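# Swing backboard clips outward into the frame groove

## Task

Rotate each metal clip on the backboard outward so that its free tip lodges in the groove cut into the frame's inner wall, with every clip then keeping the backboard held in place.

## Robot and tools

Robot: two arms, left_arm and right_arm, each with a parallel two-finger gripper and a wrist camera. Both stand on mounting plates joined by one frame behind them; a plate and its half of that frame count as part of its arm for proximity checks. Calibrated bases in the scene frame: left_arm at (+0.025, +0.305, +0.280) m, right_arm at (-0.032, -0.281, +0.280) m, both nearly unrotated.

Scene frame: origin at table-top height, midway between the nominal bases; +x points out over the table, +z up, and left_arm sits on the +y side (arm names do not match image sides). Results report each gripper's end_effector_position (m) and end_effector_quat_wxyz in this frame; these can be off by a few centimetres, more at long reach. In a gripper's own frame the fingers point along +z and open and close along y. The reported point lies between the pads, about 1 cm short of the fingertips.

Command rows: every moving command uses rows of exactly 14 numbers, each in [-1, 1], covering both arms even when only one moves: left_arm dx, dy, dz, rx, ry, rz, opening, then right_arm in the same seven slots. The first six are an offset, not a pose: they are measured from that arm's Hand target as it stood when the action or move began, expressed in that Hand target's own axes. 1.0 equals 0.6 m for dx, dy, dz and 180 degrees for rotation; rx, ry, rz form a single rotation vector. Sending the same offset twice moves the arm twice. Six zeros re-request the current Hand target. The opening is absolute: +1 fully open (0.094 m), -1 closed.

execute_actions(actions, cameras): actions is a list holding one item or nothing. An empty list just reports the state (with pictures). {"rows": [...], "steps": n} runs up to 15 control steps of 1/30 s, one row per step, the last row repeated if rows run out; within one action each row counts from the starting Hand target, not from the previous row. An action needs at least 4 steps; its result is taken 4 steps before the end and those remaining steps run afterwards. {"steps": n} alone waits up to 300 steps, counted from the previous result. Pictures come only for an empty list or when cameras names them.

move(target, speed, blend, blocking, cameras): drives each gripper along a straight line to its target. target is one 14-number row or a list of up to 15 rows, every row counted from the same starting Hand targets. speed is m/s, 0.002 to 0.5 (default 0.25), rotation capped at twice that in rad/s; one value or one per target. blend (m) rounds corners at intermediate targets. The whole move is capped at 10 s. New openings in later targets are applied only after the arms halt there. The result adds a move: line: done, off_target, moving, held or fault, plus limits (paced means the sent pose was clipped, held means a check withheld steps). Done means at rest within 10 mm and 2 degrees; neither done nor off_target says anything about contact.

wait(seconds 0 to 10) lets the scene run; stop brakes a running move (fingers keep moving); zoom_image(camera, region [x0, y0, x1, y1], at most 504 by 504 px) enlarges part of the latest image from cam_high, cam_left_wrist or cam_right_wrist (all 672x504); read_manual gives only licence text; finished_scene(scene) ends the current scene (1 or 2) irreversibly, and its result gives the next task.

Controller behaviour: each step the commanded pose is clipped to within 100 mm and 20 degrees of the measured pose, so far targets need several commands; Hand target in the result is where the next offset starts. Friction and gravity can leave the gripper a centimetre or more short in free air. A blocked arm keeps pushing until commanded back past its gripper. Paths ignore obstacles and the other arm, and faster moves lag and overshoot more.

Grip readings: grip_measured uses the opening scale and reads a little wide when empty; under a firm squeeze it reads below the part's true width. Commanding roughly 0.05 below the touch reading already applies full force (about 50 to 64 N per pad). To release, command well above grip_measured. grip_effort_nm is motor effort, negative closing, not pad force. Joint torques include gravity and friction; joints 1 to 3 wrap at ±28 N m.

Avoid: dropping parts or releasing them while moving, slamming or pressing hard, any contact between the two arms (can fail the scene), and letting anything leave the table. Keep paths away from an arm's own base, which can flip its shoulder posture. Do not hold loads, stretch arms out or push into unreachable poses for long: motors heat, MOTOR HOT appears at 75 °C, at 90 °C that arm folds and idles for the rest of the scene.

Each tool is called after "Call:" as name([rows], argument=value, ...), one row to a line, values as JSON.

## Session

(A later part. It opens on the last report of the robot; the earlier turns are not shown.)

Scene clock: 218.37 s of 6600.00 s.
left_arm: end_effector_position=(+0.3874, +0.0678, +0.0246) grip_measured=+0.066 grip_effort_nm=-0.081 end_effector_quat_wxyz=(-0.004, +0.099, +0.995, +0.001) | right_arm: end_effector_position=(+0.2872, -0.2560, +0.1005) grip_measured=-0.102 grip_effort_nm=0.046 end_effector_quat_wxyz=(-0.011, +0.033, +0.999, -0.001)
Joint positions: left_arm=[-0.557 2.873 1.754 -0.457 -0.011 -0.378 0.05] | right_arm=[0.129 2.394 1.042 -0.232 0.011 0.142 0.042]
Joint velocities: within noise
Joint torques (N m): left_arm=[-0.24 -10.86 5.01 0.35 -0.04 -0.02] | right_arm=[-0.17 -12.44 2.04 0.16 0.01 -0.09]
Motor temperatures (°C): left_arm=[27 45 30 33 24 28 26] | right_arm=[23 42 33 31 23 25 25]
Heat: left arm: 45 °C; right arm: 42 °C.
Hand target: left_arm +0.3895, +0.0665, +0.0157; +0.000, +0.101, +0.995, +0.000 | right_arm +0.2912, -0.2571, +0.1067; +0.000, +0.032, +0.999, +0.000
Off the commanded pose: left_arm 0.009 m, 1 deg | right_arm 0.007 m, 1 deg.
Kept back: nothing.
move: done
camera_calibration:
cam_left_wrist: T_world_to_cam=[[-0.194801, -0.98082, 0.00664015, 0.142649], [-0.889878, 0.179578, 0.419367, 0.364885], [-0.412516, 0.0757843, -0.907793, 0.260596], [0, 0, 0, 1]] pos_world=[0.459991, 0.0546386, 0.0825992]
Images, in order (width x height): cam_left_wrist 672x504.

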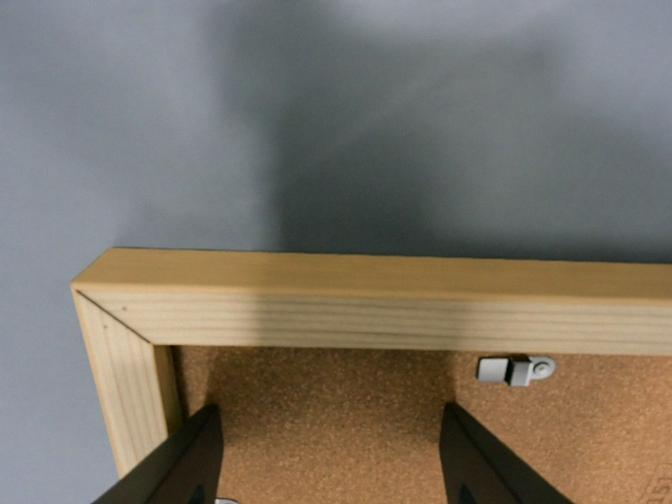

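Call:
move(target=[-0.0175,-0.0065,0.001,0,0,0,0.064,0,0,0,0,0,0,-0.1], speed=0.05, cameras=["cam_left_wrist"])

Call:
zoom_image(camera="cam_left_wrist", region=[400, 300, 600, 450])

Scene clock: 221.23 s of 6600.00 s.
left_arm: end_effector_position=(+0.3975, +0.0617, +0.0250) grip_measured=+0.066 grip_effort_nm=-0.085 end_effector_quat_wxyz=(-0.002, +0.099, +0.995, +0.001) | right_arm: end_effector_position=(+0.2872, -0.2560, +0.1005) grip_measured=-0.102 grip_effort_nm=0.051 end_effector_quat_wxyz=(-0.011, +0.033, +0.999, -0.001)
Joint positions: left_arm=[-0.557 2.902 1.831 -0.502 -0.014 -0.378 0.05] | right_arm=[0.129 2.394 1.042 -0.232 0.011 0.142 0.042]
Joint velocities: within noise
Joint torques (N m): left_arm=[-0.21 -10.85 5.45 0.36 0 -0.01] | right_arm=[-0.06 -12.33 2.26 0.16 0.02 -0.09]
Motor temperatures (°C): left_arm=[27 45 30 33 24 28 26] | right_arm=[23 42 33 31 23 25 25]
Heat: left arm: 45 °C; right arm: 42 °C.
Hand target: left_arm +0.3990, +0.0606, +0.0151; +0.000, +0.101, +0.995, +0.000 | right_arm +0.2912, -0.2571, +0.1067; +0.000, +0.032, +0.999, +0.000
Off the commanded pose: left_arm 0.010 m, 0 deg | right_arm 0.007 m, 1 deg.
Kept back: nothing.
move: done
camera_calibration:
cam_left_wrist: T_world_to_cam=[[-0.194801, -0.980828, 0.00529744, 0.138753], [-0.891559, 0.179318, 0.415893, 0.375545], [-0.40887, 0.0762935, -0.909398, 0.264196], [0, 0, 0, 1]] pos_world=[0.469871, 0.0485945, 0.0833373]
Images, in order (width x height): cam_left_wrist 672x504.

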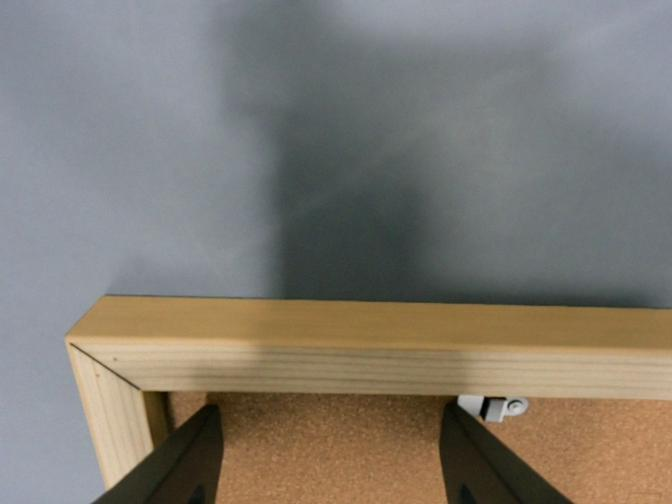

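Scaled by 2.520 from the camera's 672x504 image, which has a finer 960x720 frame.

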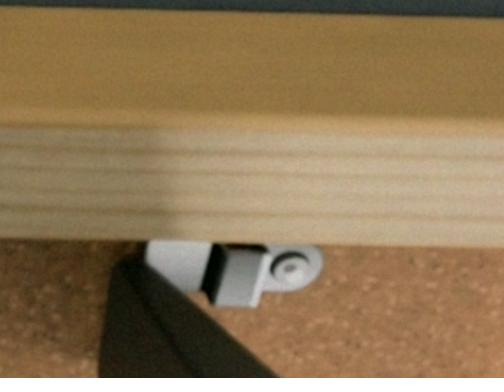

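Call:
move(target=[-0.0065,-0.0035,0.0,0,0,0,0.064,0,0,0,0,0,0,-0.1], speed=0.03, cameras=["cam_left_wrist"])

Call:
zoom_image(camera="cam_left_wrist", region=[400, 320, 600, 470])

Scene clock: 222.17 s of 6600.00 s.
left_arm: end_effector_position=(+0.4011, +0.0608, +0.0253) grip_measured=+0.066 grip_effort_nm=-0.085 end_effector_quat_wxyz=(-0.002, +0.099, +0.995, +0.005) | right_arm: end_effector_position=(+0.2872, -0.2560, +0.1005) grip_measured=-0.102 grip_effort_nm=0.056 end_effector_quat_wxyz=(-0.011, +0.033, +0.999, -0.001)
Joint positions: left_arm=[-0.557 2.915 1.864 -0.526 -0.02 -0.378 0.05] | right_arm=[0.129 2.394 1.042 -0.232 0.011 0.142 0.042]
Joint velocities: within noise
Joint torques (N m): left_arm=[-0.29 -10.92 5.55 0.36 0.07 -0.02] | right_arm=[-0.18 -12.33 2.24 0.13 0.04 -0.08]
Motor temperatures (°C): left_arm=[27 45 30 33 24 28 26] | right_arm=[23 42 33 31 23 25 25]
Heat: left arm: 45 °C; right arm: 42 °C.
Hand target: left_arm +0.4023, +0.0578, +0.0150; +0.000, +0.101, +0.995, +0.000 | right_arm +0.2912, -0.2571, +0.1067; +0.000, +0.032, +0.999, +0.000
Off the commanded pose: left_arm 0.011 m, 1 deg | right_arm 0.007 m, 1 deg.
Kept back: nothing.
move: off_target (left_arm)
camera_calibration:
cam_left_wrist: T_world_to_cam=[[-0.1949, -0.980821, -0.00228288, 0.138772], [-0.891552, 0.17619, 0.417244, 0.378907], [-0.40884, 0.0833561, -0.908791, 0.265473], [0, 0, 0, 1]] pos_world=[0.473397, 0.0472217, 0.0834797]
Images, in order (width x height): cam_left_wrist 672x504.

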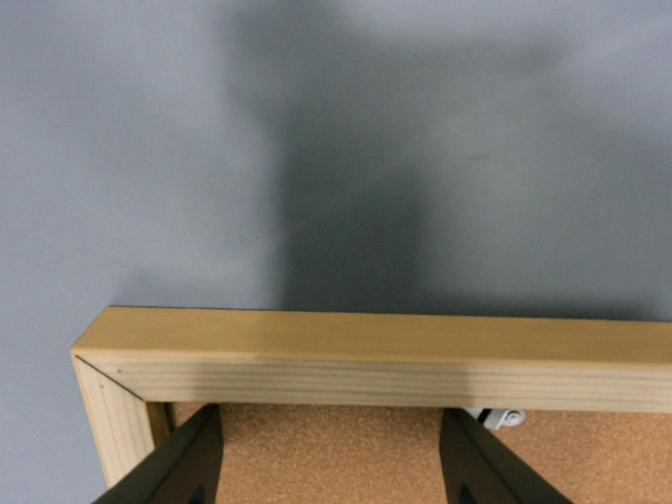

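Scaled by 2.520 from the camera's 672x504 image, which has a finer 960x720 frame.

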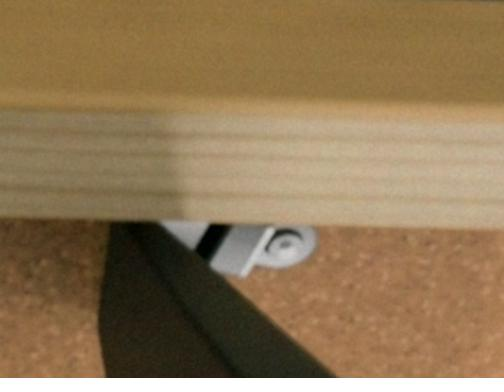

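Call:
move([
  [-0.0035,0,0.0,0,0,0,0.064,0,0,0,0,0,0,-0.1],
  [-0.0035,0,0.0,0,0,0,0.25,0,0,0,0,0,0,-0.1],
], speed=0.03, cameras=["cam_left_wrist"])

Call:
zoom_image(camera="cam_left_wrist", region=[400, 320, 600, 470])

Scene clock: 223.60 s of 6600.00 s.
left_arm: end_effector_position=(+0.4033, +0.0601, +0.0257) grip_measured=+0.247 grip_effort_nm=0.164 end_effector_quat_wxyz=(-0.002, +0.099, +0.995, +0.006) | right_arm: end_effector_position=(+0.2872, -0.2560, +0.1005) grip_measured=-0.102 grip_effort_nm=0.051 end_effector_quat_wxyz=(-0.011, +0.033, +0.999, -0.001)
Joint positions: left_arm=[-0.557 2.92 1.881 -0.538 -0.022 -0.378 0.059] | right_arm=[0.129 2.394 1.042 -0.232 0.011 0.142 0.042]
Joint velocities: within noise
Joint torques (N m): left_arm=[-0.24 -10.97 5.48 0.38 0.08 -0.01] | right_arm=[-0.42 -12.31 2.22 0.16 0.05 -0.1]
Motor temperatures (°C): left_arm=[27 45 30 33 24 28 26] | right_arm=[23 42 33 31 23 25 25]
Heat: left arm: 45 °C; right arm: 42 °C.
Hand target: left_arm +0.4044, +0.0572, +0.0151; +0.000, +0.101, +0.995, +0.000 | right_arm +0.2912, -0.2571, +0.1067; +0.000, +0.032, +0.999, +0.000
Off the commanded pose: left_arm 0.011 m, 1 deg | right_arm 0.007 m, 1 deg.
Kept back: nothing.
move: off_target (left_arm); target 2's new opening was sent with left_arm's hand 0.011 m and 1 deg from that target
camera_calibration:
cam_left_wrist: T_world_to_cam=[[-0.194543, -0.980887, -0.00384453, 0.138414], [-0.891824, 0.175244, 0.41706, 0.380997], [-0.408415, 0.0845646, -0.908871, 0.266612], [0, 0, 0, 1]] pos_world=[0.475598, 0.0464548, 0.0839493]
Images, in order (width x height): cam_left_wrist 672x504.

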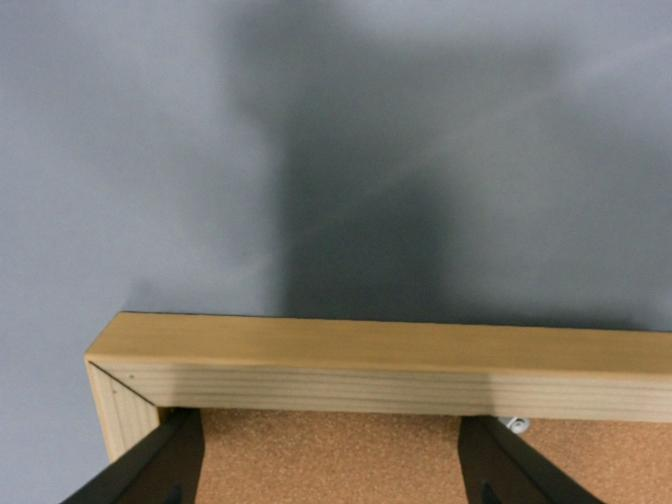

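Scaled by 2.520 from the camera's 672x504 image, which has a finer 960x720 frame.

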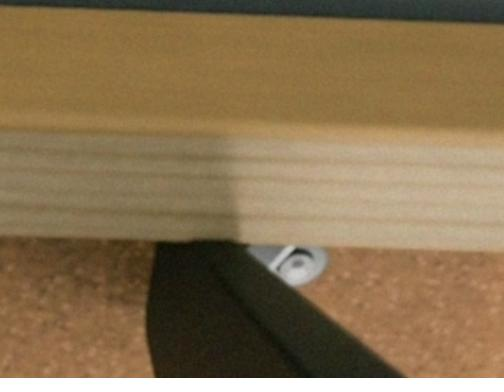

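Call:
move(target=[0,0,0.002,0,0,0,0.375,0,0,0,0,0,0,-0.1], speed=0.03, cameras=["cam_left_wrist"])

Call:
zoom_image(camera="cam_left_wrist", region=[400, 320, 600, 470])

Scene clock: 224.53 s of 6600.00 s.
left_arm: end_effector_position=(+0.4032, +0.0598, +0.0256) grip_measured=+0.370 grip_effort_nm=0.300 end_effector_quat_wxyz=(-0.002, +0.099, +0.995, +0.005) | right_arm: end_effector_position=(+0.2872, -0.2560, +0.1005) grip_measured=-0.102 grip_effort_nm=0.051 end_effector_quat_wxyz=(-0.011, +0.033, +0.999, -0.001)
Joint positions: left_arm=[-0.557 2.921 1.881 -0.537 -0.02 -0.378 0.064] | right_arm=[0.129 2.394 1.042 -0.232 0.011 0.141 0.042]
Joint velocities: within noise
Joint torques (N m): left_arm=[-0.25 -10.67 5.63 0.39 0.06 -0.02] | right_arm=[-0.24 -12.42 2.19 0.14 0.02 -0.07]
Motor temperatures (°C): left_arm=[27 45 30 33 24 28 26] | right_arm=[23 42 32 31 23 25 25]
Heat: left arm: 45 °C; right arm: 42 °C.
Hand target: left_arm +0.4044, +0.0572, +0.0139; +0.000, +0.101, +0.995, +0.000 | right_arm +0.2912, -0.2571, +0.1067; +0.000, +0.032, +0.999, +0.000
Off the commanded pose: left_arm 0.012 m, 1 deg | right_arm 0.007 m, 1 deg.
Kept back: nothing.
move: off_target (left_arm)
camera_calibration:
cam_left_wrist: T_world_to_cam=[[-0.194891, -0.980823, -0.0017883, 0.138127], [-0.891593, 0.176401, 0.417066, 0.380909], [-0.408753, 0.082877, -0.908874, 0.266698], [0, 0, 0, 1]] pos_world=[0.475549, 0.046182, 0.083778]
Images, in order (width x height): cam_left_wrist 672x504.

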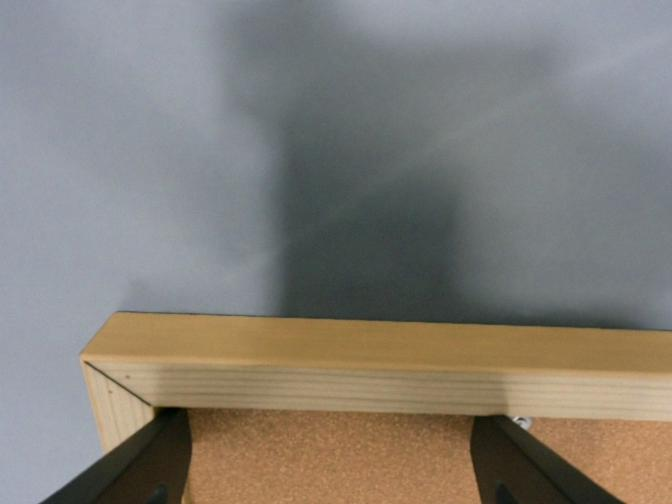

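Scaled by 2.520 from the camera's 672x504 image, which has a finer 960x720 frame.

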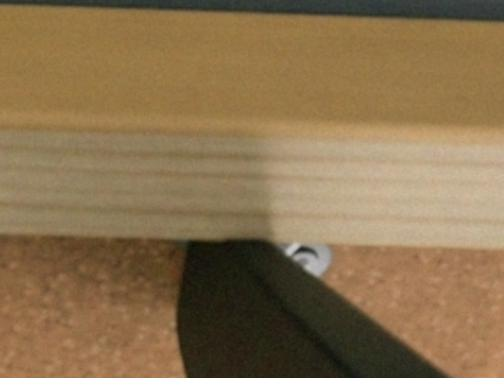

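Call:
move(target=[0,0,0.0,0,0,0,0.45,0,0,0,0,0,0,-0.1], speed=0.03, cameras=["cam_left_wrist"])

Call:
zoom_image(camera="cam_left_wrist", region=[400, 320, 600, 470])

Scene clock: 225.47 s of 6600.00 s.
left_arm: end_effector_position=(+0.4064, +0.0561, +0.0264) grip_measured=+0.447 grip_effort_nm=0.164 end_effector_quat_wxyz=(+0.002, +0.100, +0.995, -0.002) | right_arm: end_effector_position=(+0.2872, -0.2560, +0.1005) grip_measured=-0.102 grip_effort_nm=0.051 end_effector_quat_wxyz=(-0.011, +0.033, +0.999, -0.001)
Joint positions: left_arm=[-0.556 2.922 1.889 -0.53 -0.011 -0.376 0.068] | right_arm=[0.129 2.394 1.042 -0.232 0.011 0.141 0.042]
Joint velocities: within noise
Joint torques (N m): left_arm=[-0.25 -10.82 5.08 0.35 -0.03 -0.02] | right_arm=[-0.21 -12.51 2.3 0.16 0.04 -0.06]
Motor temperatures (°C): left_arm=[27 45 30 33 24 28 26] | right_arm=[23 42 32 31 23 25 25]
Heat: left arm: 45 °C; right arm: 42 °C.
Hand target: left_arm +0.4044, +0.0574, +0.0139; +0.000, +0.101, +0.995, +0.000 | right_arm +0.2912, -0.2571, +0.1067; +0.000, +0.032, +0.999, +0.000
Off the commanded pose: left_arm 0.013 m, 0 deg | right_arm 0.007 m, 1 deg.
Kept back: nothing.
move: off_target (left_arm)
camera_calibration:
cam_left_wrist: T_world_to_cam=[[-0.195478, -0.980647, 0.0109553, 0.135078], [-0.894221, 0.182815, 0.408593, 0.384983], [-0.402688, 0.0700743, -0.912651, 0.26738], [0, 0, 0, 1]] pos_world=[0.478335, 0.0433469, 0.0852439]
Images, in order (width x height): cam_left_wrist 672x504.

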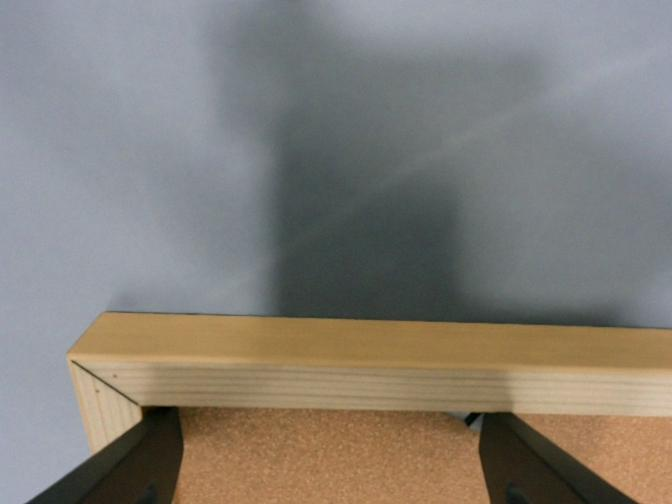

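Scaled by 2.520 from the camera's 672x504 image, which has a finer 960x720 frame.

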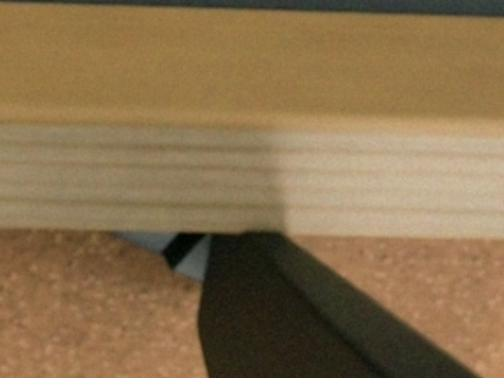

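Call:
move([
  [0,0,-0.037,0,0,0,0.40,0,0,0,0,0,0,-0.1],
  [0.0193,0.0113,-0.037,0,0,0,0.064,0,0,0,0,0,0,-0.1],
], speed=0.08, cameras=["cam_left_wrist"])

Call:
zoom_image(camera="cam_left_wrist", region=[400, 300, 600, 450])

Scene clock: 228.13 s of 6600.00 s.
left_arm: end_effector_position=(+0.3858, +0.0692, +0.0249) grip_measured=+0.067 grip_effort_nm=-0.110 end_effector_quat_wxyz=(-0.015, +0.100, +0.995, +0.004) | right_arm: end_effector_position=(+0.2872, -0.2560, +0.1005) grip_measured=-0.102 grip_effort_nm=0.046 end_effector_quat_wxyz=(-0.011, +0.033, +0.999, -0.001)
Joint positions: left_arm=[-0.555 2.881 1.777 -0.494 -0.008 -0.376 0.05] | right_arm=[0.129 2.394 1.042 -0.232 0.011 0.141 0.042]
Joint velocities: within noise
Joint torques (N m): left_arm=[-0.02 -16.42 2.66 0.26 -0.07 0.01] | right_arm=[-0.25 -12.36 2.19 0.15 0.05 -0.1]
Motor temperatures (°C): left_arm=[27 45 30 33 24 28 26] | right_arm=[23 42 32 31 23 25 25]
Heat: left arm: 45 °C; right arm: 42 °C.
Hand target: left_arm +0.3944, +0.0662, +0.0361; +0.000, +0.101, +0.995, +0.000 | right_arm +0.2912, -0.2571, +0.1067; +0.000, +0.032, +0.999, +0.000
Off the commanded pose: left_arm 0.014 m, 2 deg | right_arm 0.007 m, 1 deg.
Kept back: nothing.
move: off_target (left_arm); target 2's new opening was sent with left_arm's hand 0.014 m and 2 deg from that target
camera_calibration:
cam_left_wrist: T_world_to_cam=[[-0.194958, -0.980811, 0.00128275, 0.143896], [-0.881146, 0.175722, 0.438979, 0.359466], [-0.430781, 0.0844524, -0.898496, 0.266312], [0, 0, 0, 1]] pos_world=[0.459518, 0.055478, 0.0812976]
Images, in order (width x height): cam_left_wrist 672x504.

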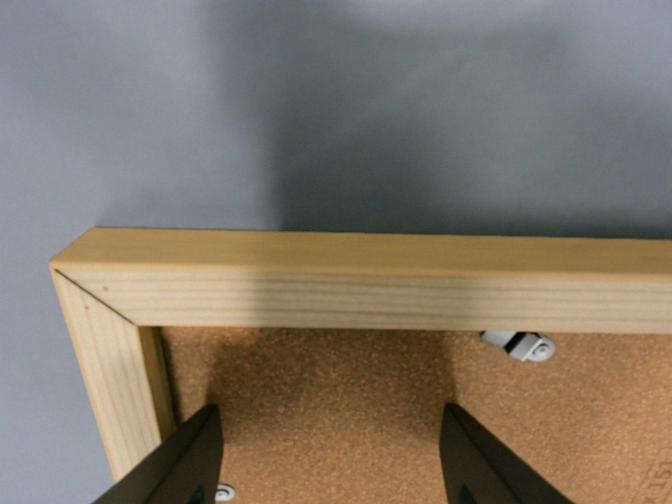

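Scaled by 2.520 from the camera's 672x504 image, which has a finer 960x720 frame.

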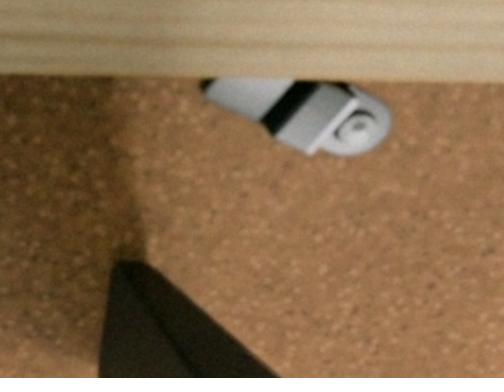

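Call:
move(target=[-0.0145,0.0018,0.0343,0,0,0,0.064,0,0,0,0,0,0,-0.1], speed=0.06, cameras=["cam_left_wrist"])

Call:
zoom_image(camera="cam_left_wrist", region=[400, 300, 600, 450])

Scene clock: 229.27 s of 6600.00 s.
left_arm: end_effector_position=(+0.4022, +0.0618, +0.0251) grip_measured=+0.066 grip_effort_nm=-0.110 end_effector_quat_wxyz=(+0.002, +0.100, +0.995, -0.004) | right_arm: end_effector_position=(+0.2872, -0.2560, +0.1005) grip_measured=-0.102 grip_effort_nm=0.051 end_effector_quat_wxyz=(-0.011, +0.033, +0.999, -0.001)
Joint positions: left_arm=[-0.549 2.905 1.839 -0.496 -0.008 -0.369 0.05] | right_arm=[0.129 2.394 1.042 -0.232 0.011 0.141 0.042]
Joint velocities: within noise
Joint torques (N m): left_arm=[0.29 -11.07 5.35 0.25 -0.06 0.04] | right_arm=[-0.23 -12.45 2.24 0.15 0 -0.06]
Motor temperatures (°C): left_arm=[27 45 30 33 24 28 26] | right_arm=[23 42 32 31 23 25 25]
Heat: left arm: 45 °C; right arm: 42 °C.
Hand target: left_arm +0.4032, +0.0656, +0.0155; +0.000, +0.101, +0.995, +0.000 | right_arm +0.2912, -0.2571, +0.1067; +0.000, +0.032, +0.999, +0.000
Off the commanded pose: left_arm 0.010 m, 0 deg | right_arm 0.007 m, 1 deg.
Kept back: nothing.
move: done
camera_calibration:
cam_left_wrist: T_world_to_cam=[[-0.195843, -0.980524, 0.0147694, 0.139854], [-0.894037, 0.184717, 0.408139, 0.38058], [-0.402918, 0.0667267, -0.9128, 0.26441], [0, 0, 0, 1]] pos_world=[0.474177, 0.0491874, 0.0839586]
Images, in order (width x height): cam_left_wrist 672x504.

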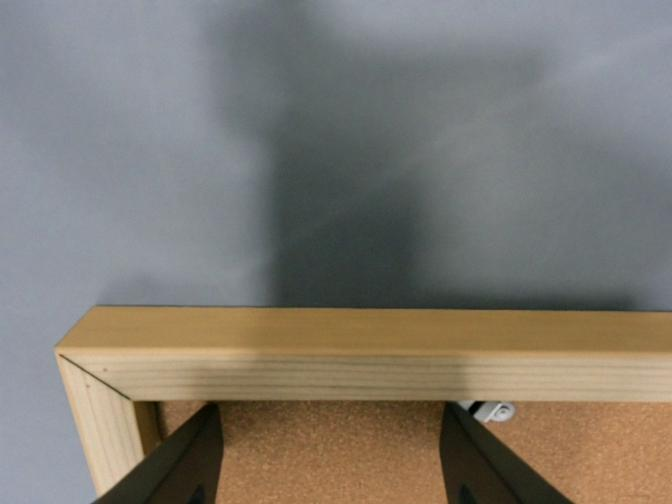

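Scaled by 2.520 from the camera's 672x504 image, which has a finer 960x720 frame.

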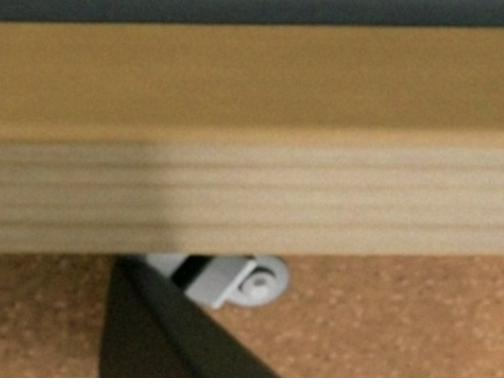

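Call:
move([
  [-0.006,-0.001,0.002,0,0,0,0.064,0,0,0,0,0,0,-0.1],
  [-0.006,-0.001,0.003,0,0,0,0.22,0,0,0,0,0,0,-0.1],
  [-0.006,-0.001,0.003,0,0,0,0.29,0,0,0,0,0,0,-0.1],
  [-0.006,-0.001,0.003,0,0,0,0.35,0,0,0,0,0,0,-0.1],
], speed=0.03, cameras=["cam_left_wrist"])

Call:
zoom_image(camera="cam_left_wrist", region=[400, 320, 600, 470])

Scene clock: 233.10 s of 6600.00 s.
left_arm: end_effector_position=(+0.4057, +0.0638, +0.0253) grip_measured=+0.347 grip_effort_nm=0.183 end_effector_quat_wxyz=(-0.002, +0.100, +0.995, +0.000) | right_arm: end_effector_position=(+0.2872, -0.2560, +0.1005) grip_measured=-0.102 grip_effort_nm=0.056 end_effector_quat_wxyz=(-0.011, +0.033, +0.999, -0.001)
Joint positions: left_arm=[-0.543 2.917 1.87 -0.524 -0.012 -0.363 0.063] | right_arm=[0.129 2.394 1.042 -0.232 0.011 0.141 0.042]
Joint velocities: within noise
Joint torques (N m): left_arm=[-0.1 -10.8 5.38 0.36 -0.02 -0.01] | right_arm=[-0.31 -12.37 2.13 0.14 0.05 -0.1]
Motor temperatures (°C): left_arm=[27 44 30 33 24 28 26] | right_arm=[23 42 32 30 23 25 25]
Heat: left arm: 44 °C; right arm: 42 °C.
Hand target: left_arm +0.4067, +0.0642, +0.0138; +0.000, +0.101, +0.995, +0.000 | right_arm +0.2912, -0.2571, +0.1067; +0.000, +0.032, +0.999, +0.000
Off the commanded pose: left_arm 0.012 m, 0 deg | right_arm 0.007 m, 1 deg.
Kept back: nothing.
move: off_target (left_arm); target 2's new opening was sent with left_arm's hand 0.012 m and 0 deg from that target; target 3's new opening was sent with left_arm's hand 0.012 m and 0 deg from that target; target 4's new opening was sent with left_arm's hand 0.012 m and 0 deg from that target
camera_calibration:
cam_left_wrist: T_world_to_cam=[[-0.195895, -0.980594, 0.00772194, 0.142757], [-0.891529, 0.181371, 0.415068, 0.382248], [-0.408414, 0.0744254, -0.909758, 0.267519], [0, 0, 0, 1]] pos_world=[0.478009, 0.0507477, 0.0836158]
Images, in order (width x height): cam_left_wrist 672x504.

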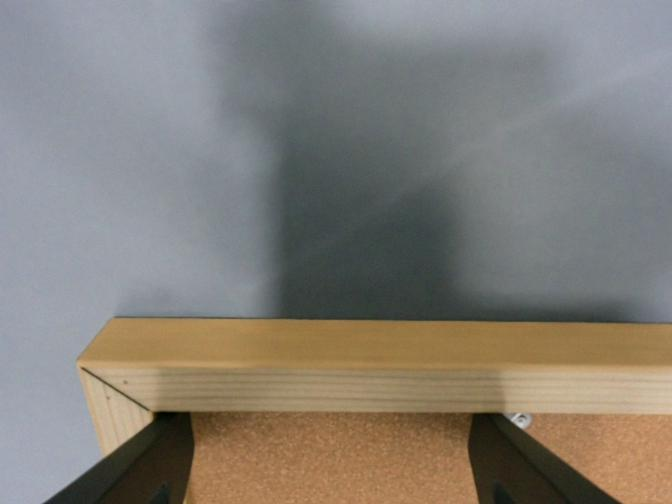

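Scaled by 2.520 from the camera's 672x504 image, which has a finer 960x720 frame.

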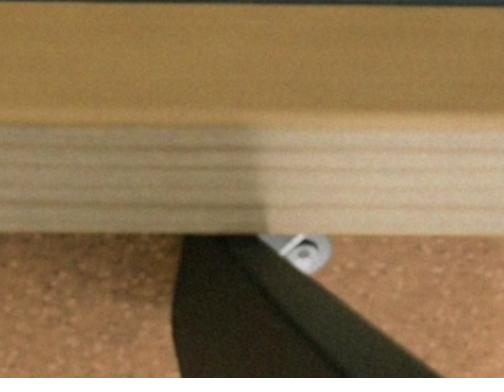

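Call:
move([
  [0,0,0.004,0,0,0,0.375,0,0,0,0,0,0,-0.1],
  [0,0,0.004,0,0,0,0.39,0,0,0,0,0,0,-0.1],
  [0,0,0.004,0,0,0,0.405,0,0,0,0,0,0,-0.1],
], speed=0.03, cameras=["cam_left_wrist"])

Call:
zoom_image(camera="cam_left_wrist", region=[400, 320, 600, 470])

Scene clock: 236.43 s of 6600.00 s.
left_arm: end_effector_position=(+0.4073, +0.0621, +0.0258) grip_measured=+0.402 grip_effort_nm=0.193 end_effector_quat_wxyz=(-0.002, +0.100, +0.995, -0.003) | right_arm: end_effector_position=(+0.2872, -0.2560, +0.1005) grip_measured=-0.102 grip_effort_nm=0.046 end_effector_quat_wxyz=(-0.011, +0.033, +0.999, -0.001)
Joint positions: left_arm=[-0.542 2.92 1.881 -0.529 -0.007 -0.363 0.066] | right_arm=[0.129 2.394 1.042 -0.232 0.011 0.141 0.042]
Joint velocities: within noise
Joint torques (N m): left_arm=[-0.12 -10.5 4.92 0.44 -0.07 -0.01] | right_arm=[-0.1 -12.41 2.13 0.16 0.04 -0.04]
Motor temperatures (°C): left_arm=[27 44 30 33 24 28 26] | right_arm=[23 42 32 30 23 25 25]
Heat: left arm: 44 °C; right arm: 42 °C.
Hand target: left_arm +0.4066, +0.0643, +0.0113; +0.000, +0.101, +0.995, +0.000 | right_arm +0.2912, -0.2571, +0.1067; +0.000, +0.032, +0.999, +0.000
Off the commanded pose: left_arm 0.015 m, 0 deg | right_arm 0.007 m, 1 deg.
Kept back: nothing.
move: off_target (left_arm); target 2's new opening was sent with left_arm's hand 0.014 m and 0 deg from that target; target 3's new opening was sent with left_arm's hand 0.014 m and 0 deg from that target
camera_calibration:
cam_left_wrist: T_world_to_cam=[[-0.195477, -0.980623, 0.0129487, 0.141059], [-0.891528, 0.183187, 0.414271, 0.383619], [-0.408615, 0.0694361, -0.910062, 0.269175], [0, 0, 0, 1]] pos_world=[0.47957, 0.0493615, 0.0842167]
Images, in order (width x height): cam_left_wrist 672x504.

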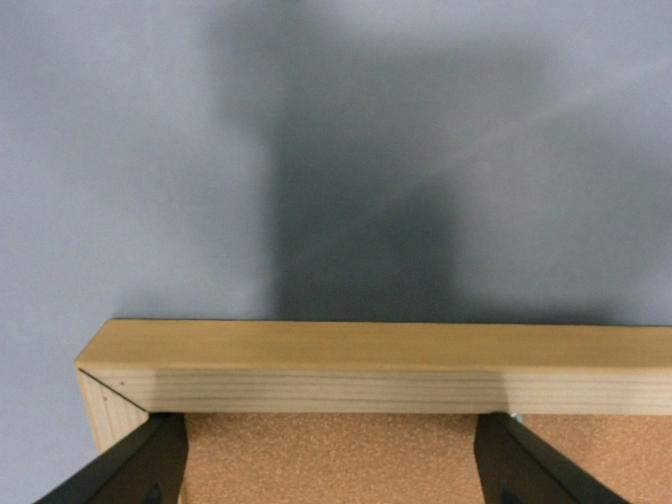

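Scaled by 2.520 from the camera's 672x504 image, which has a finer 960x720 frame.

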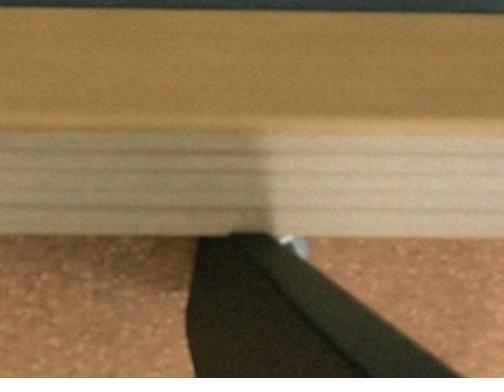

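Call:
move([
  [0,0,0.0,0,0,0,0.415,0,0,0,0,0,0,-0.1],
  [0,0,0.0,0,0,0,0.425,0,0,0,0,0,0,-0.1],
], speed=0.03, cameras=["cam_left_wrist"])

Call:
zoom_image(camera="cam_left_wrist", region=[400, 320, 600, 470])

Scene clock: 238.57 s of 6600.00 s.
left_arm: end_effector_position=(+0.4071, +0.0619, +0.0258) grip_measured=+0.422 grip_effort_nm=0.198 end_effector_quat_wxyz=(-0.002, +0.100, +0.995, -0.003) | right_arm: end_effector_position=(+0.2872, -0.2560, +0.1005) grip_measured=-0.102 grip_effort_nm=0.056 end_effector_quat_wxyz=(-0.011, +0.033, +0.999, -0.001)
Joint positions: left_arm=[-0.542 2.92 1.881 -0.529 -0.006 -0.363 0.067] | right_arm=[0.129 2.394 1.042 -0.232 0.011 0.141 0.042]
Joint velocities: within noise
Joint torques (N m): left_arm=[-0.12 -10.5 4.9 0.43 -0.1 0] | right_arm=[-0.24 -12.37 2.24 0.15 0 -0.06]
Motor temperatures (°C): left_arm=[27 44 31 33 24 28 26] | right_arm=[23 42 32 30 23 25 25]
Heat: left arm: 44 °C; right arm: 42 °C.
Hand target: left_arm +0.4066, +0.0643, +0.0113; +0.000, +0.101, +0.995, +0.000 | right_arm +0.2912, -0.2571, +0.1067; +0.000, +0.032, +0.999, +0.000
Off the commanded pose: left_arm 0.015 m, 0 deg | right_arm 0.007 m, 1 deg.
Kept back: nothing.
move: off_target (left_arm); target 2's new opening was sent with left_arm's hand 0.015 m and 0 deg from that target
camera_calibration:
cam_left_wrist: T_world_to_cam=[[-0.195465, -0.980605, 0.0143735, 0.140763], [-0.891191, 0.183721, 0.414759, 0.383348], [-0.409356, 0.0682614, -0.909818, 0.269501], [0, 0, 0, 1]] pos_world=[0.479472, 0.0492069, 0.0841762]
Images, in order (width x height): cam_left_wrist 672x504.

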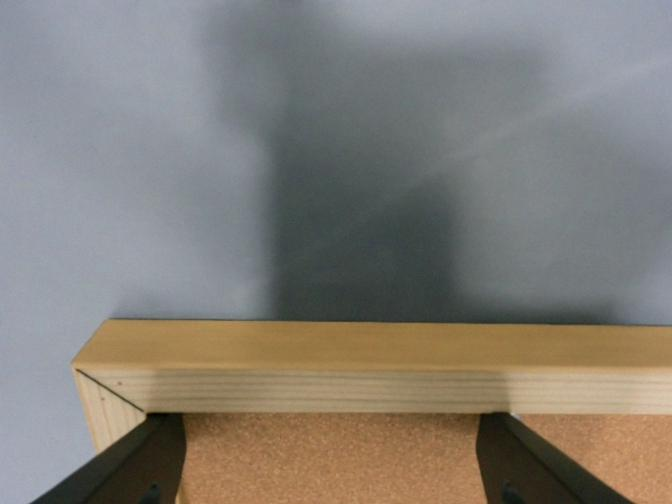

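Scaled by 2.520 from the camera's 672x504 image, which has a finer 960x720 frame.

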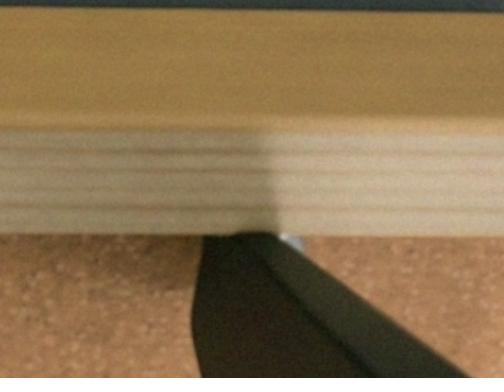

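Call:
move([
  [0,0,-0.015,0,0,0,0.35,0,0,0,0,0,0,-0.1],
  [0,0,-0.035,0,0,0,0.25,0,0,0,0,0,0,-0.1],
  [0.02,0.01,-0.05,0,0,0,0.064,0,0,0,0,0,0,-0.1],
], speed=0.08, cameras=["cam_left_wrist"])

Call:
zoom_image(camera="cam_left_wrist", region=[400, 300, 600, 450])

Scene clock: 241.93 s of 6600.00 s.
left_arm: end_effector_position=(+0.3862, +0.0755, +0.0295) grip_measured=+0.067 grip_effort_nm=-0.110 end_effector_quat_wxyz=(-0.017, +0.100, +0.995, +0.004) | right_arm: end_effector_position=(+0.2872, -0.2560, +0.1005) grip_measured=-0.102 grip_effort_nm=0.051 end_effector_quat_wxyz=(-0.011, +0.033, +0.999, -0.001)
Joint positions: left_arm=[-0.542 2.861 1.753 -0.494 -0.006 -0.363 0.05] | right_arm=[0.129 2.394 1.042 -0.232 0.011 0.141 0.042]
Joint velocities: within noise
Joint torques (N m): left_arm=[-0.01 -16.46 2.69 0.27 -0.09 0.02] | right_arm=[-0.35 -12.22 2.18 0.17 0.07 -0.05]
Motor temperatures (°C): left_arm=[27 44 30 33 24 27 26] | right_arm=[23 42 32 30 23 25 25]
Heat: left arm: 44 °C; right arm: 42 °C.
Hand target: left_arm +0.3960, +0.0725, +0.0413; +0.000, +0.101, +0.995, +0.000 | right_arm +0.2912, -0.2571, +0.1067; +0.000, +0.032, +0.999, +0.000
Off the commanded pose: left_arm 0.016 m, 2 deg | right_arm 0.007 m, 1 deg.
Kept back: nothing.
move: off_target (left_arm); target 3's new opening was sent with left_arm's hand 0.015 m and 2 deg from that target
camera_calibration:
cam_left_wrist: T_world_to_cam=[[-0.194919, -0.980816, 0.00250115, 0.150136], [-0.879204, 0.175854, 0.442805, 0.355843], [-0.43475, 0.084112, -0.896614, 0.27157], [0, 0, 0, 1]] pos_world=[0.460188, 0.0618368, 0.0855492]
Images, in order (width x height): cam_left_wrist 672x504.

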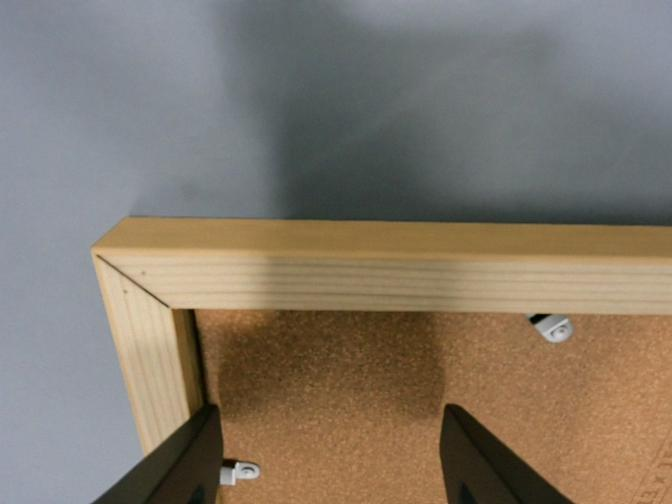

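Scaled by 2.520 from the camera's 672x504 image, which has a finer 960x720 frame.

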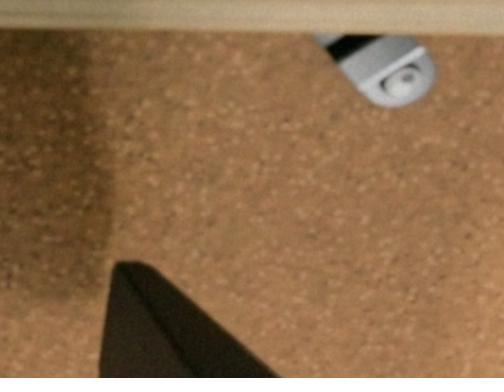

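Call:
move([
  [-0.0185,-0.0065,0.0,0,0,0,0.064,0,0,0,0,0,0,-0.1],
  [-0.0185,-0.0065,0.0405,0,0,0,0.064,0,0,0,0,0,0,-0.1],
], speed=0.06, cameras=["cam_left_wrist"])

Call:
zoom_image(camera="cam_left_wrist", region=[400, 320, 600, 470])

Scene clock: 244.03 s of 6600.00 s.
left_arm: end_effector_position=(+0.4049, +0.0638, +0.0251) grip_measured=+0.066 grip_effort_nm=-0.095 end_effector_quat_wxyz=(+0.000, +0.100, +0.995, -0.004) | right_arm: end_effector_position=(+0.2872, -0.2560, +0.1005) grip_measured=-0.102 grip_effort_nm=0.056 end_effector_quat_wxyz=(-0.011, +0.033, +0.999, -0.001)
Joint positions: left_arm=[-0.542 2.91 1.853 -0.507 -0.006 -0.362 0.05] | right_arm=[0.129 2.394 1.042 -0.232 0.011 0.141 0.042]
Joint velocities: within noise
Joint torques (N m): left_arm=[0.1 -11.44 5.23 0.25 -0.09 0.02] | right_arm=[-0.28 -12.44 2.14 0.14 0.03 -0.09]
Motor temperatures (°C): left_arm=[27 44 30 32 24 27 26] | right_arm=[23 42 32 30 23 25 25]
Heat: left arm: 44 °C; right arm: 42 °C.
Hand target: left_arm +0.4060, +0.0665, +0.0169; +0.000, +0.101, +0.995, +0.000 | right_arm +0.2912, -0.2571, +0.1067; +0.000, +0.032, +0.999, +0.000
Off the commanded pose: left_arm 0.009 m, 0 deg | right_arm 0.007 m, 1 deg.
Kept back: nothing.
move: done
camera_calibration:
cam_left_wrist: T_world_to_cam=[[-0.195839, -0.980516, 0.0153751, 0.142303], [-0.892548, 0.18472, 0.411384, 0.381862], [-0.406209, 0.0668422, -0.911332, 0.266709], [0, 0, 0, 1]] pos_world=[0.477038, 0.051165, 0.0837805]
Images, in order (width x height): cam_left_wrist 672x504.

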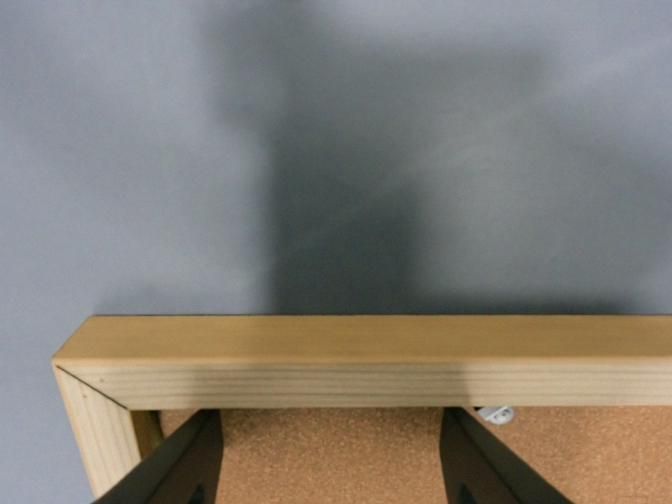

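Scaled by 2.520 from the camera's 672x504 image, which has a finer 960x720 frame.

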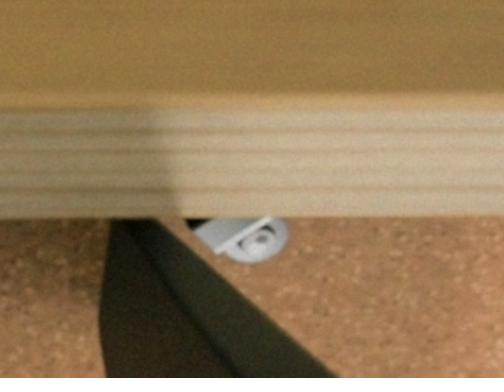

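Call:
move([
  [0,0,0,0,0,0,0.15,0,0,0,0,0,0,-0.1],
  [0,0,0.0,0,0,0,0.24,0,0,0,0,0,0,-0.1],
  [0,0,0.0,0,0,0,0.28,0,0,0,0,0,0,-0.1],
], speed=0.06, cameras=["cam_left_wrist"])

Call:
zoom_image(camera="cam_left_wrist", region=[400, 320, 600, 470])

Scene clock: 247.37 s of 6600.00 s.
left_arm: end_effector_position=(+0.4050, +0.0640, +0.0251) grip_measured=+0.277 grip_effort_nm=0.164 end_effector_quat_wxyz=(+0.000, +0.100, +0.995, -0.003) | right_arm: end_effector_position=(+0.2872, -0.2560, +0.1005) grip_measured=-0.102 grip_effort_nm=0.051 end_effector_quat_wxyz=(-0.011, +0.033, +0.999, -0.001)
Joint positions: left_arm=[-0.542 2.91 1.853 -0.507 -0.008 -0.362 0.06] | right_arm=[0.129 2.394 1.042 -0.232 0.011 0.141 0.042]
Joint velocities: within noise
Joint torques (N m): left_arm=[0.06 -11.43 5.22 0.26 -0.08 0.01] | right_arm=[-0.2 -12.36 2.13 0.15 0.01 -0.08]
Motor temperatures (°C): left_arm=[27 44 30 32 24 27 26] | right_arm=[23 42 32 30 23 25 25]
Heat: left arm: 44 °C; right arm: 42 °C.
Hand target: left_arm +0.4060, +0.0665, +0.0169; +0.000, +0.101, +0.995, +0.000 | right_arm +0.2912, -0.2571, +0.1067; +0.000, +0.032, +0.999, +0.000
Off the commanded pose: left_arm 0.009 m, 0 deg | right_arm 0.007 m, 1 deg.
Kept back: nothing.
move: done
camera_calibration:
cam_left_wrist: T_world_to_cam=[[-0.195846, -0.980536, 0.0139496, 0.142597], [-0.892883, 0.184184, 0.410897, 0.382132], [-0.405468, 0.0680171, -0.911575, 0.266382], [0, 0, 0, 1]] pos_world=[0.477135, 0.0513198, 0.083821]
Images, in order (width x height): cam_left_wrist 672x504.

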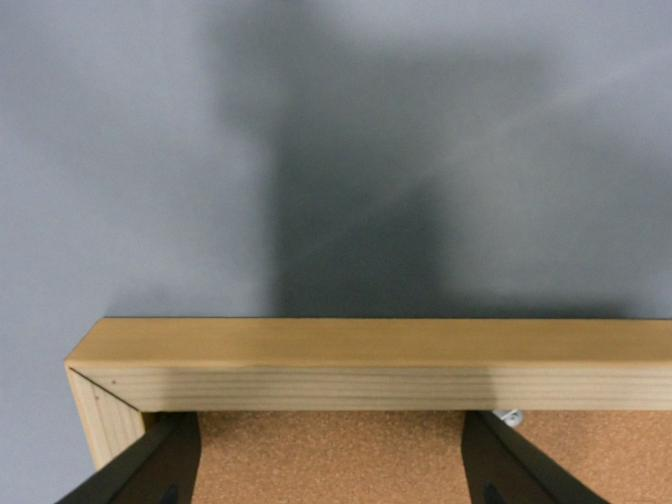

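Scaled by 2.520 from the camera's 672x504 image, which has a finer 960x720 frame.

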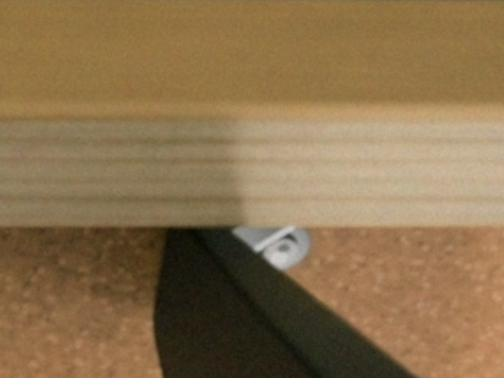

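Call:
move([
  [0,0,0,0,0,0,0.31,0,0,0,0,0,0,-0.1],
  [0,0,0.0,0,0,0,0.34,0,0,0,0,0,0,-0.1],
], speed=0.06, cameras=["cam_left_wrist"])

Call:
zoom_image(camera="cam_left_wrist", region=[400, 320, 600, 470])

Call:
move([
  [0,0,0,0,0,0,0.36,0,0,0,0,0,0,-0.1],
  [0,0,0.0,0,0,0,0.37,0,0,0,0,0,0,-0.1],
], speed=0.06, cameras=["cam_left_wrist"])

Call:
zoom_image(camera="cam_left_wrist", region=[400, 320, 600, 470])

Scene clock: 249.67 s of 6600.00 s.
left_arm: end_effector_position=(+0.4055, +0.0650, +0.0251) grip_measured=+0.337 grip_effort_nm=0.168 end_effector_quat_wxyz=(+0.001, +0.100, +0.995, -0.001) | right_arm: end_effector_position=(+0.2872, -0.2560, +0.1005) grip_measured=-0.102 grip_effort_nm=0.051 end_effector_quat_wxyz=(-0.011, +0.033, +0.999, -0.001)
Joint positions: left_arm=[-0.541 2.91 1.853 -0.508 -0.012 -0.361 0.063] | right_arm=[0.129 2.394 1.042 -0.232 0.011 0.141 0.042]
Joint velocities: within noise
Joint torques (N m): left_arm=[-0.01 -11.43 5.22 0.25 -0.02 0.02] | right_arm=[-0.27 -12.22 2.19 0.2 0 -0.1]
Motor temperatures (°C): left_arm=[27 43 31 32 24 27 26] | right_arm=[23 42 32 30 23 25 25]
Heat: left arm: 43 °C; right arm: 42 °C.
Hand target: left_arm +0.4060, +0.0665, +0.0169; +0.000, +0.101, +0.995, +0.000 | right_arm +0.2912, -0.2571, +0.1067; +0.000, +0.032, +0.999, +0.000
Off the commanded pose: left_arm 0.008 m, 0 deg | right_arm 0.007 m, 1 deg.
Kept back: nothing.
move: done
camera_calibration:
cam_left_wrist: T_world_to_cam=[[-0.195486, -0.980657, 0.00988695, 0.143615], [-0.893736, 0.182291, 0.409885, 0.382895], [-0.403759, 0.0712903, -0.912084, 0.265618], [0, 0, 0, 1]] pos_world=[0.477528, 0.0521029, 0.0839026]
Images, in order (width x height): cam_left_wrist 672x504.

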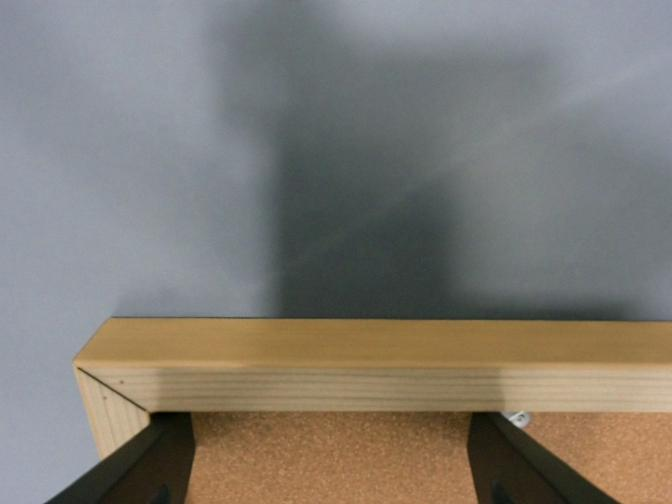

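Scaled by 2.520 from the camera's 672x504 image, which has a finer 960x720 frame.

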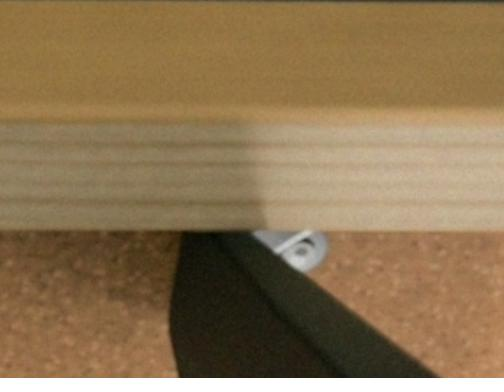

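Scene clock: 251.57 s of 6600.00 s.
left_arm: end_effector_position=(+0.4057, +0.0652, +0.0251) grip_measured=+0.366 grip_effort_nm=0.222 end_effector_quat_wxyz=(+0.001, +0.100, +0.995, -0.001) | right_arm: end_effector_position=(+0.2872, -0.2560, +0.1005) grip_measured=-0.102 grip_effort_nm=0.056 end_effector_quat_wxyz=(-0.011, +0.033, +0.999, -0.001)
Joint positions: left_arm=[-0.541 2.91 1.853 -0.508 -0.013 -0.361 0.064] | right_arm=[0.129 2.394 1.042 -0.232 0.011 0.141 0.042]
Joint velocities: within noise
Joint torques (N m): left_arm=[-0.01 -11.43 5.2 0.26 -0.02 0.01] | right_arm=[-0.12 -12.46 2.13 0.15 -0.01 -0.08]
Motor temperatures (°C): left_arm=[27 43 31 32 24 27 26] | right_arm=[23 42 32 30 23 25 25]
Heat: left arm: 43 °C; right arm: 42 °C.
Hand target: left_arm +0.4061, +0.0666, +0.0169; +0.000, +0.101, +0.995, +0.000 | right_arm +0.2912, -0.2571, +0.1067; +0.000, +0.032, +0.999, +0.000
Off the commanded pose: left_arm 0.008 m, 0 deg | right_arm 0.007 m, 1 deg.
Kept back: nothing.
move: done
camera_calibration:
cam_left_wrist: T_world_to_cam=[[-0.195113, -0.980738, 0.00917127, 0.143776], [-0.893971, 0.181682, 0.409644, 0.383135], [-0.403419, 0.071728, -0.9122, 0.265499], [0, 0, 0, 1]] pos_world=[0.477672, 0.0523538, 0.0839206]
Images, in order (width x height): cam_left_wrist 672x504.

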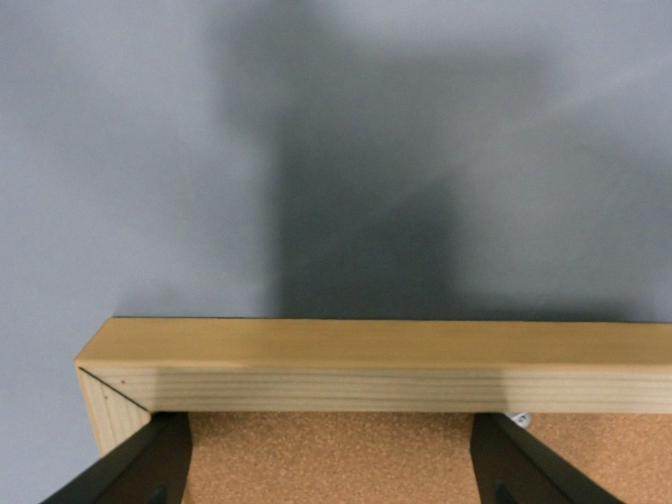

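Scaled by 2.520 from the camera's 672x504 image, which has a finer 960x720 frame.

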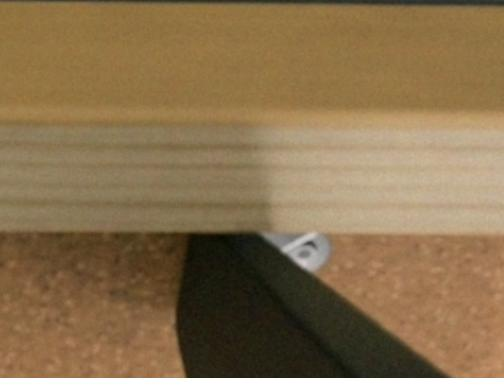

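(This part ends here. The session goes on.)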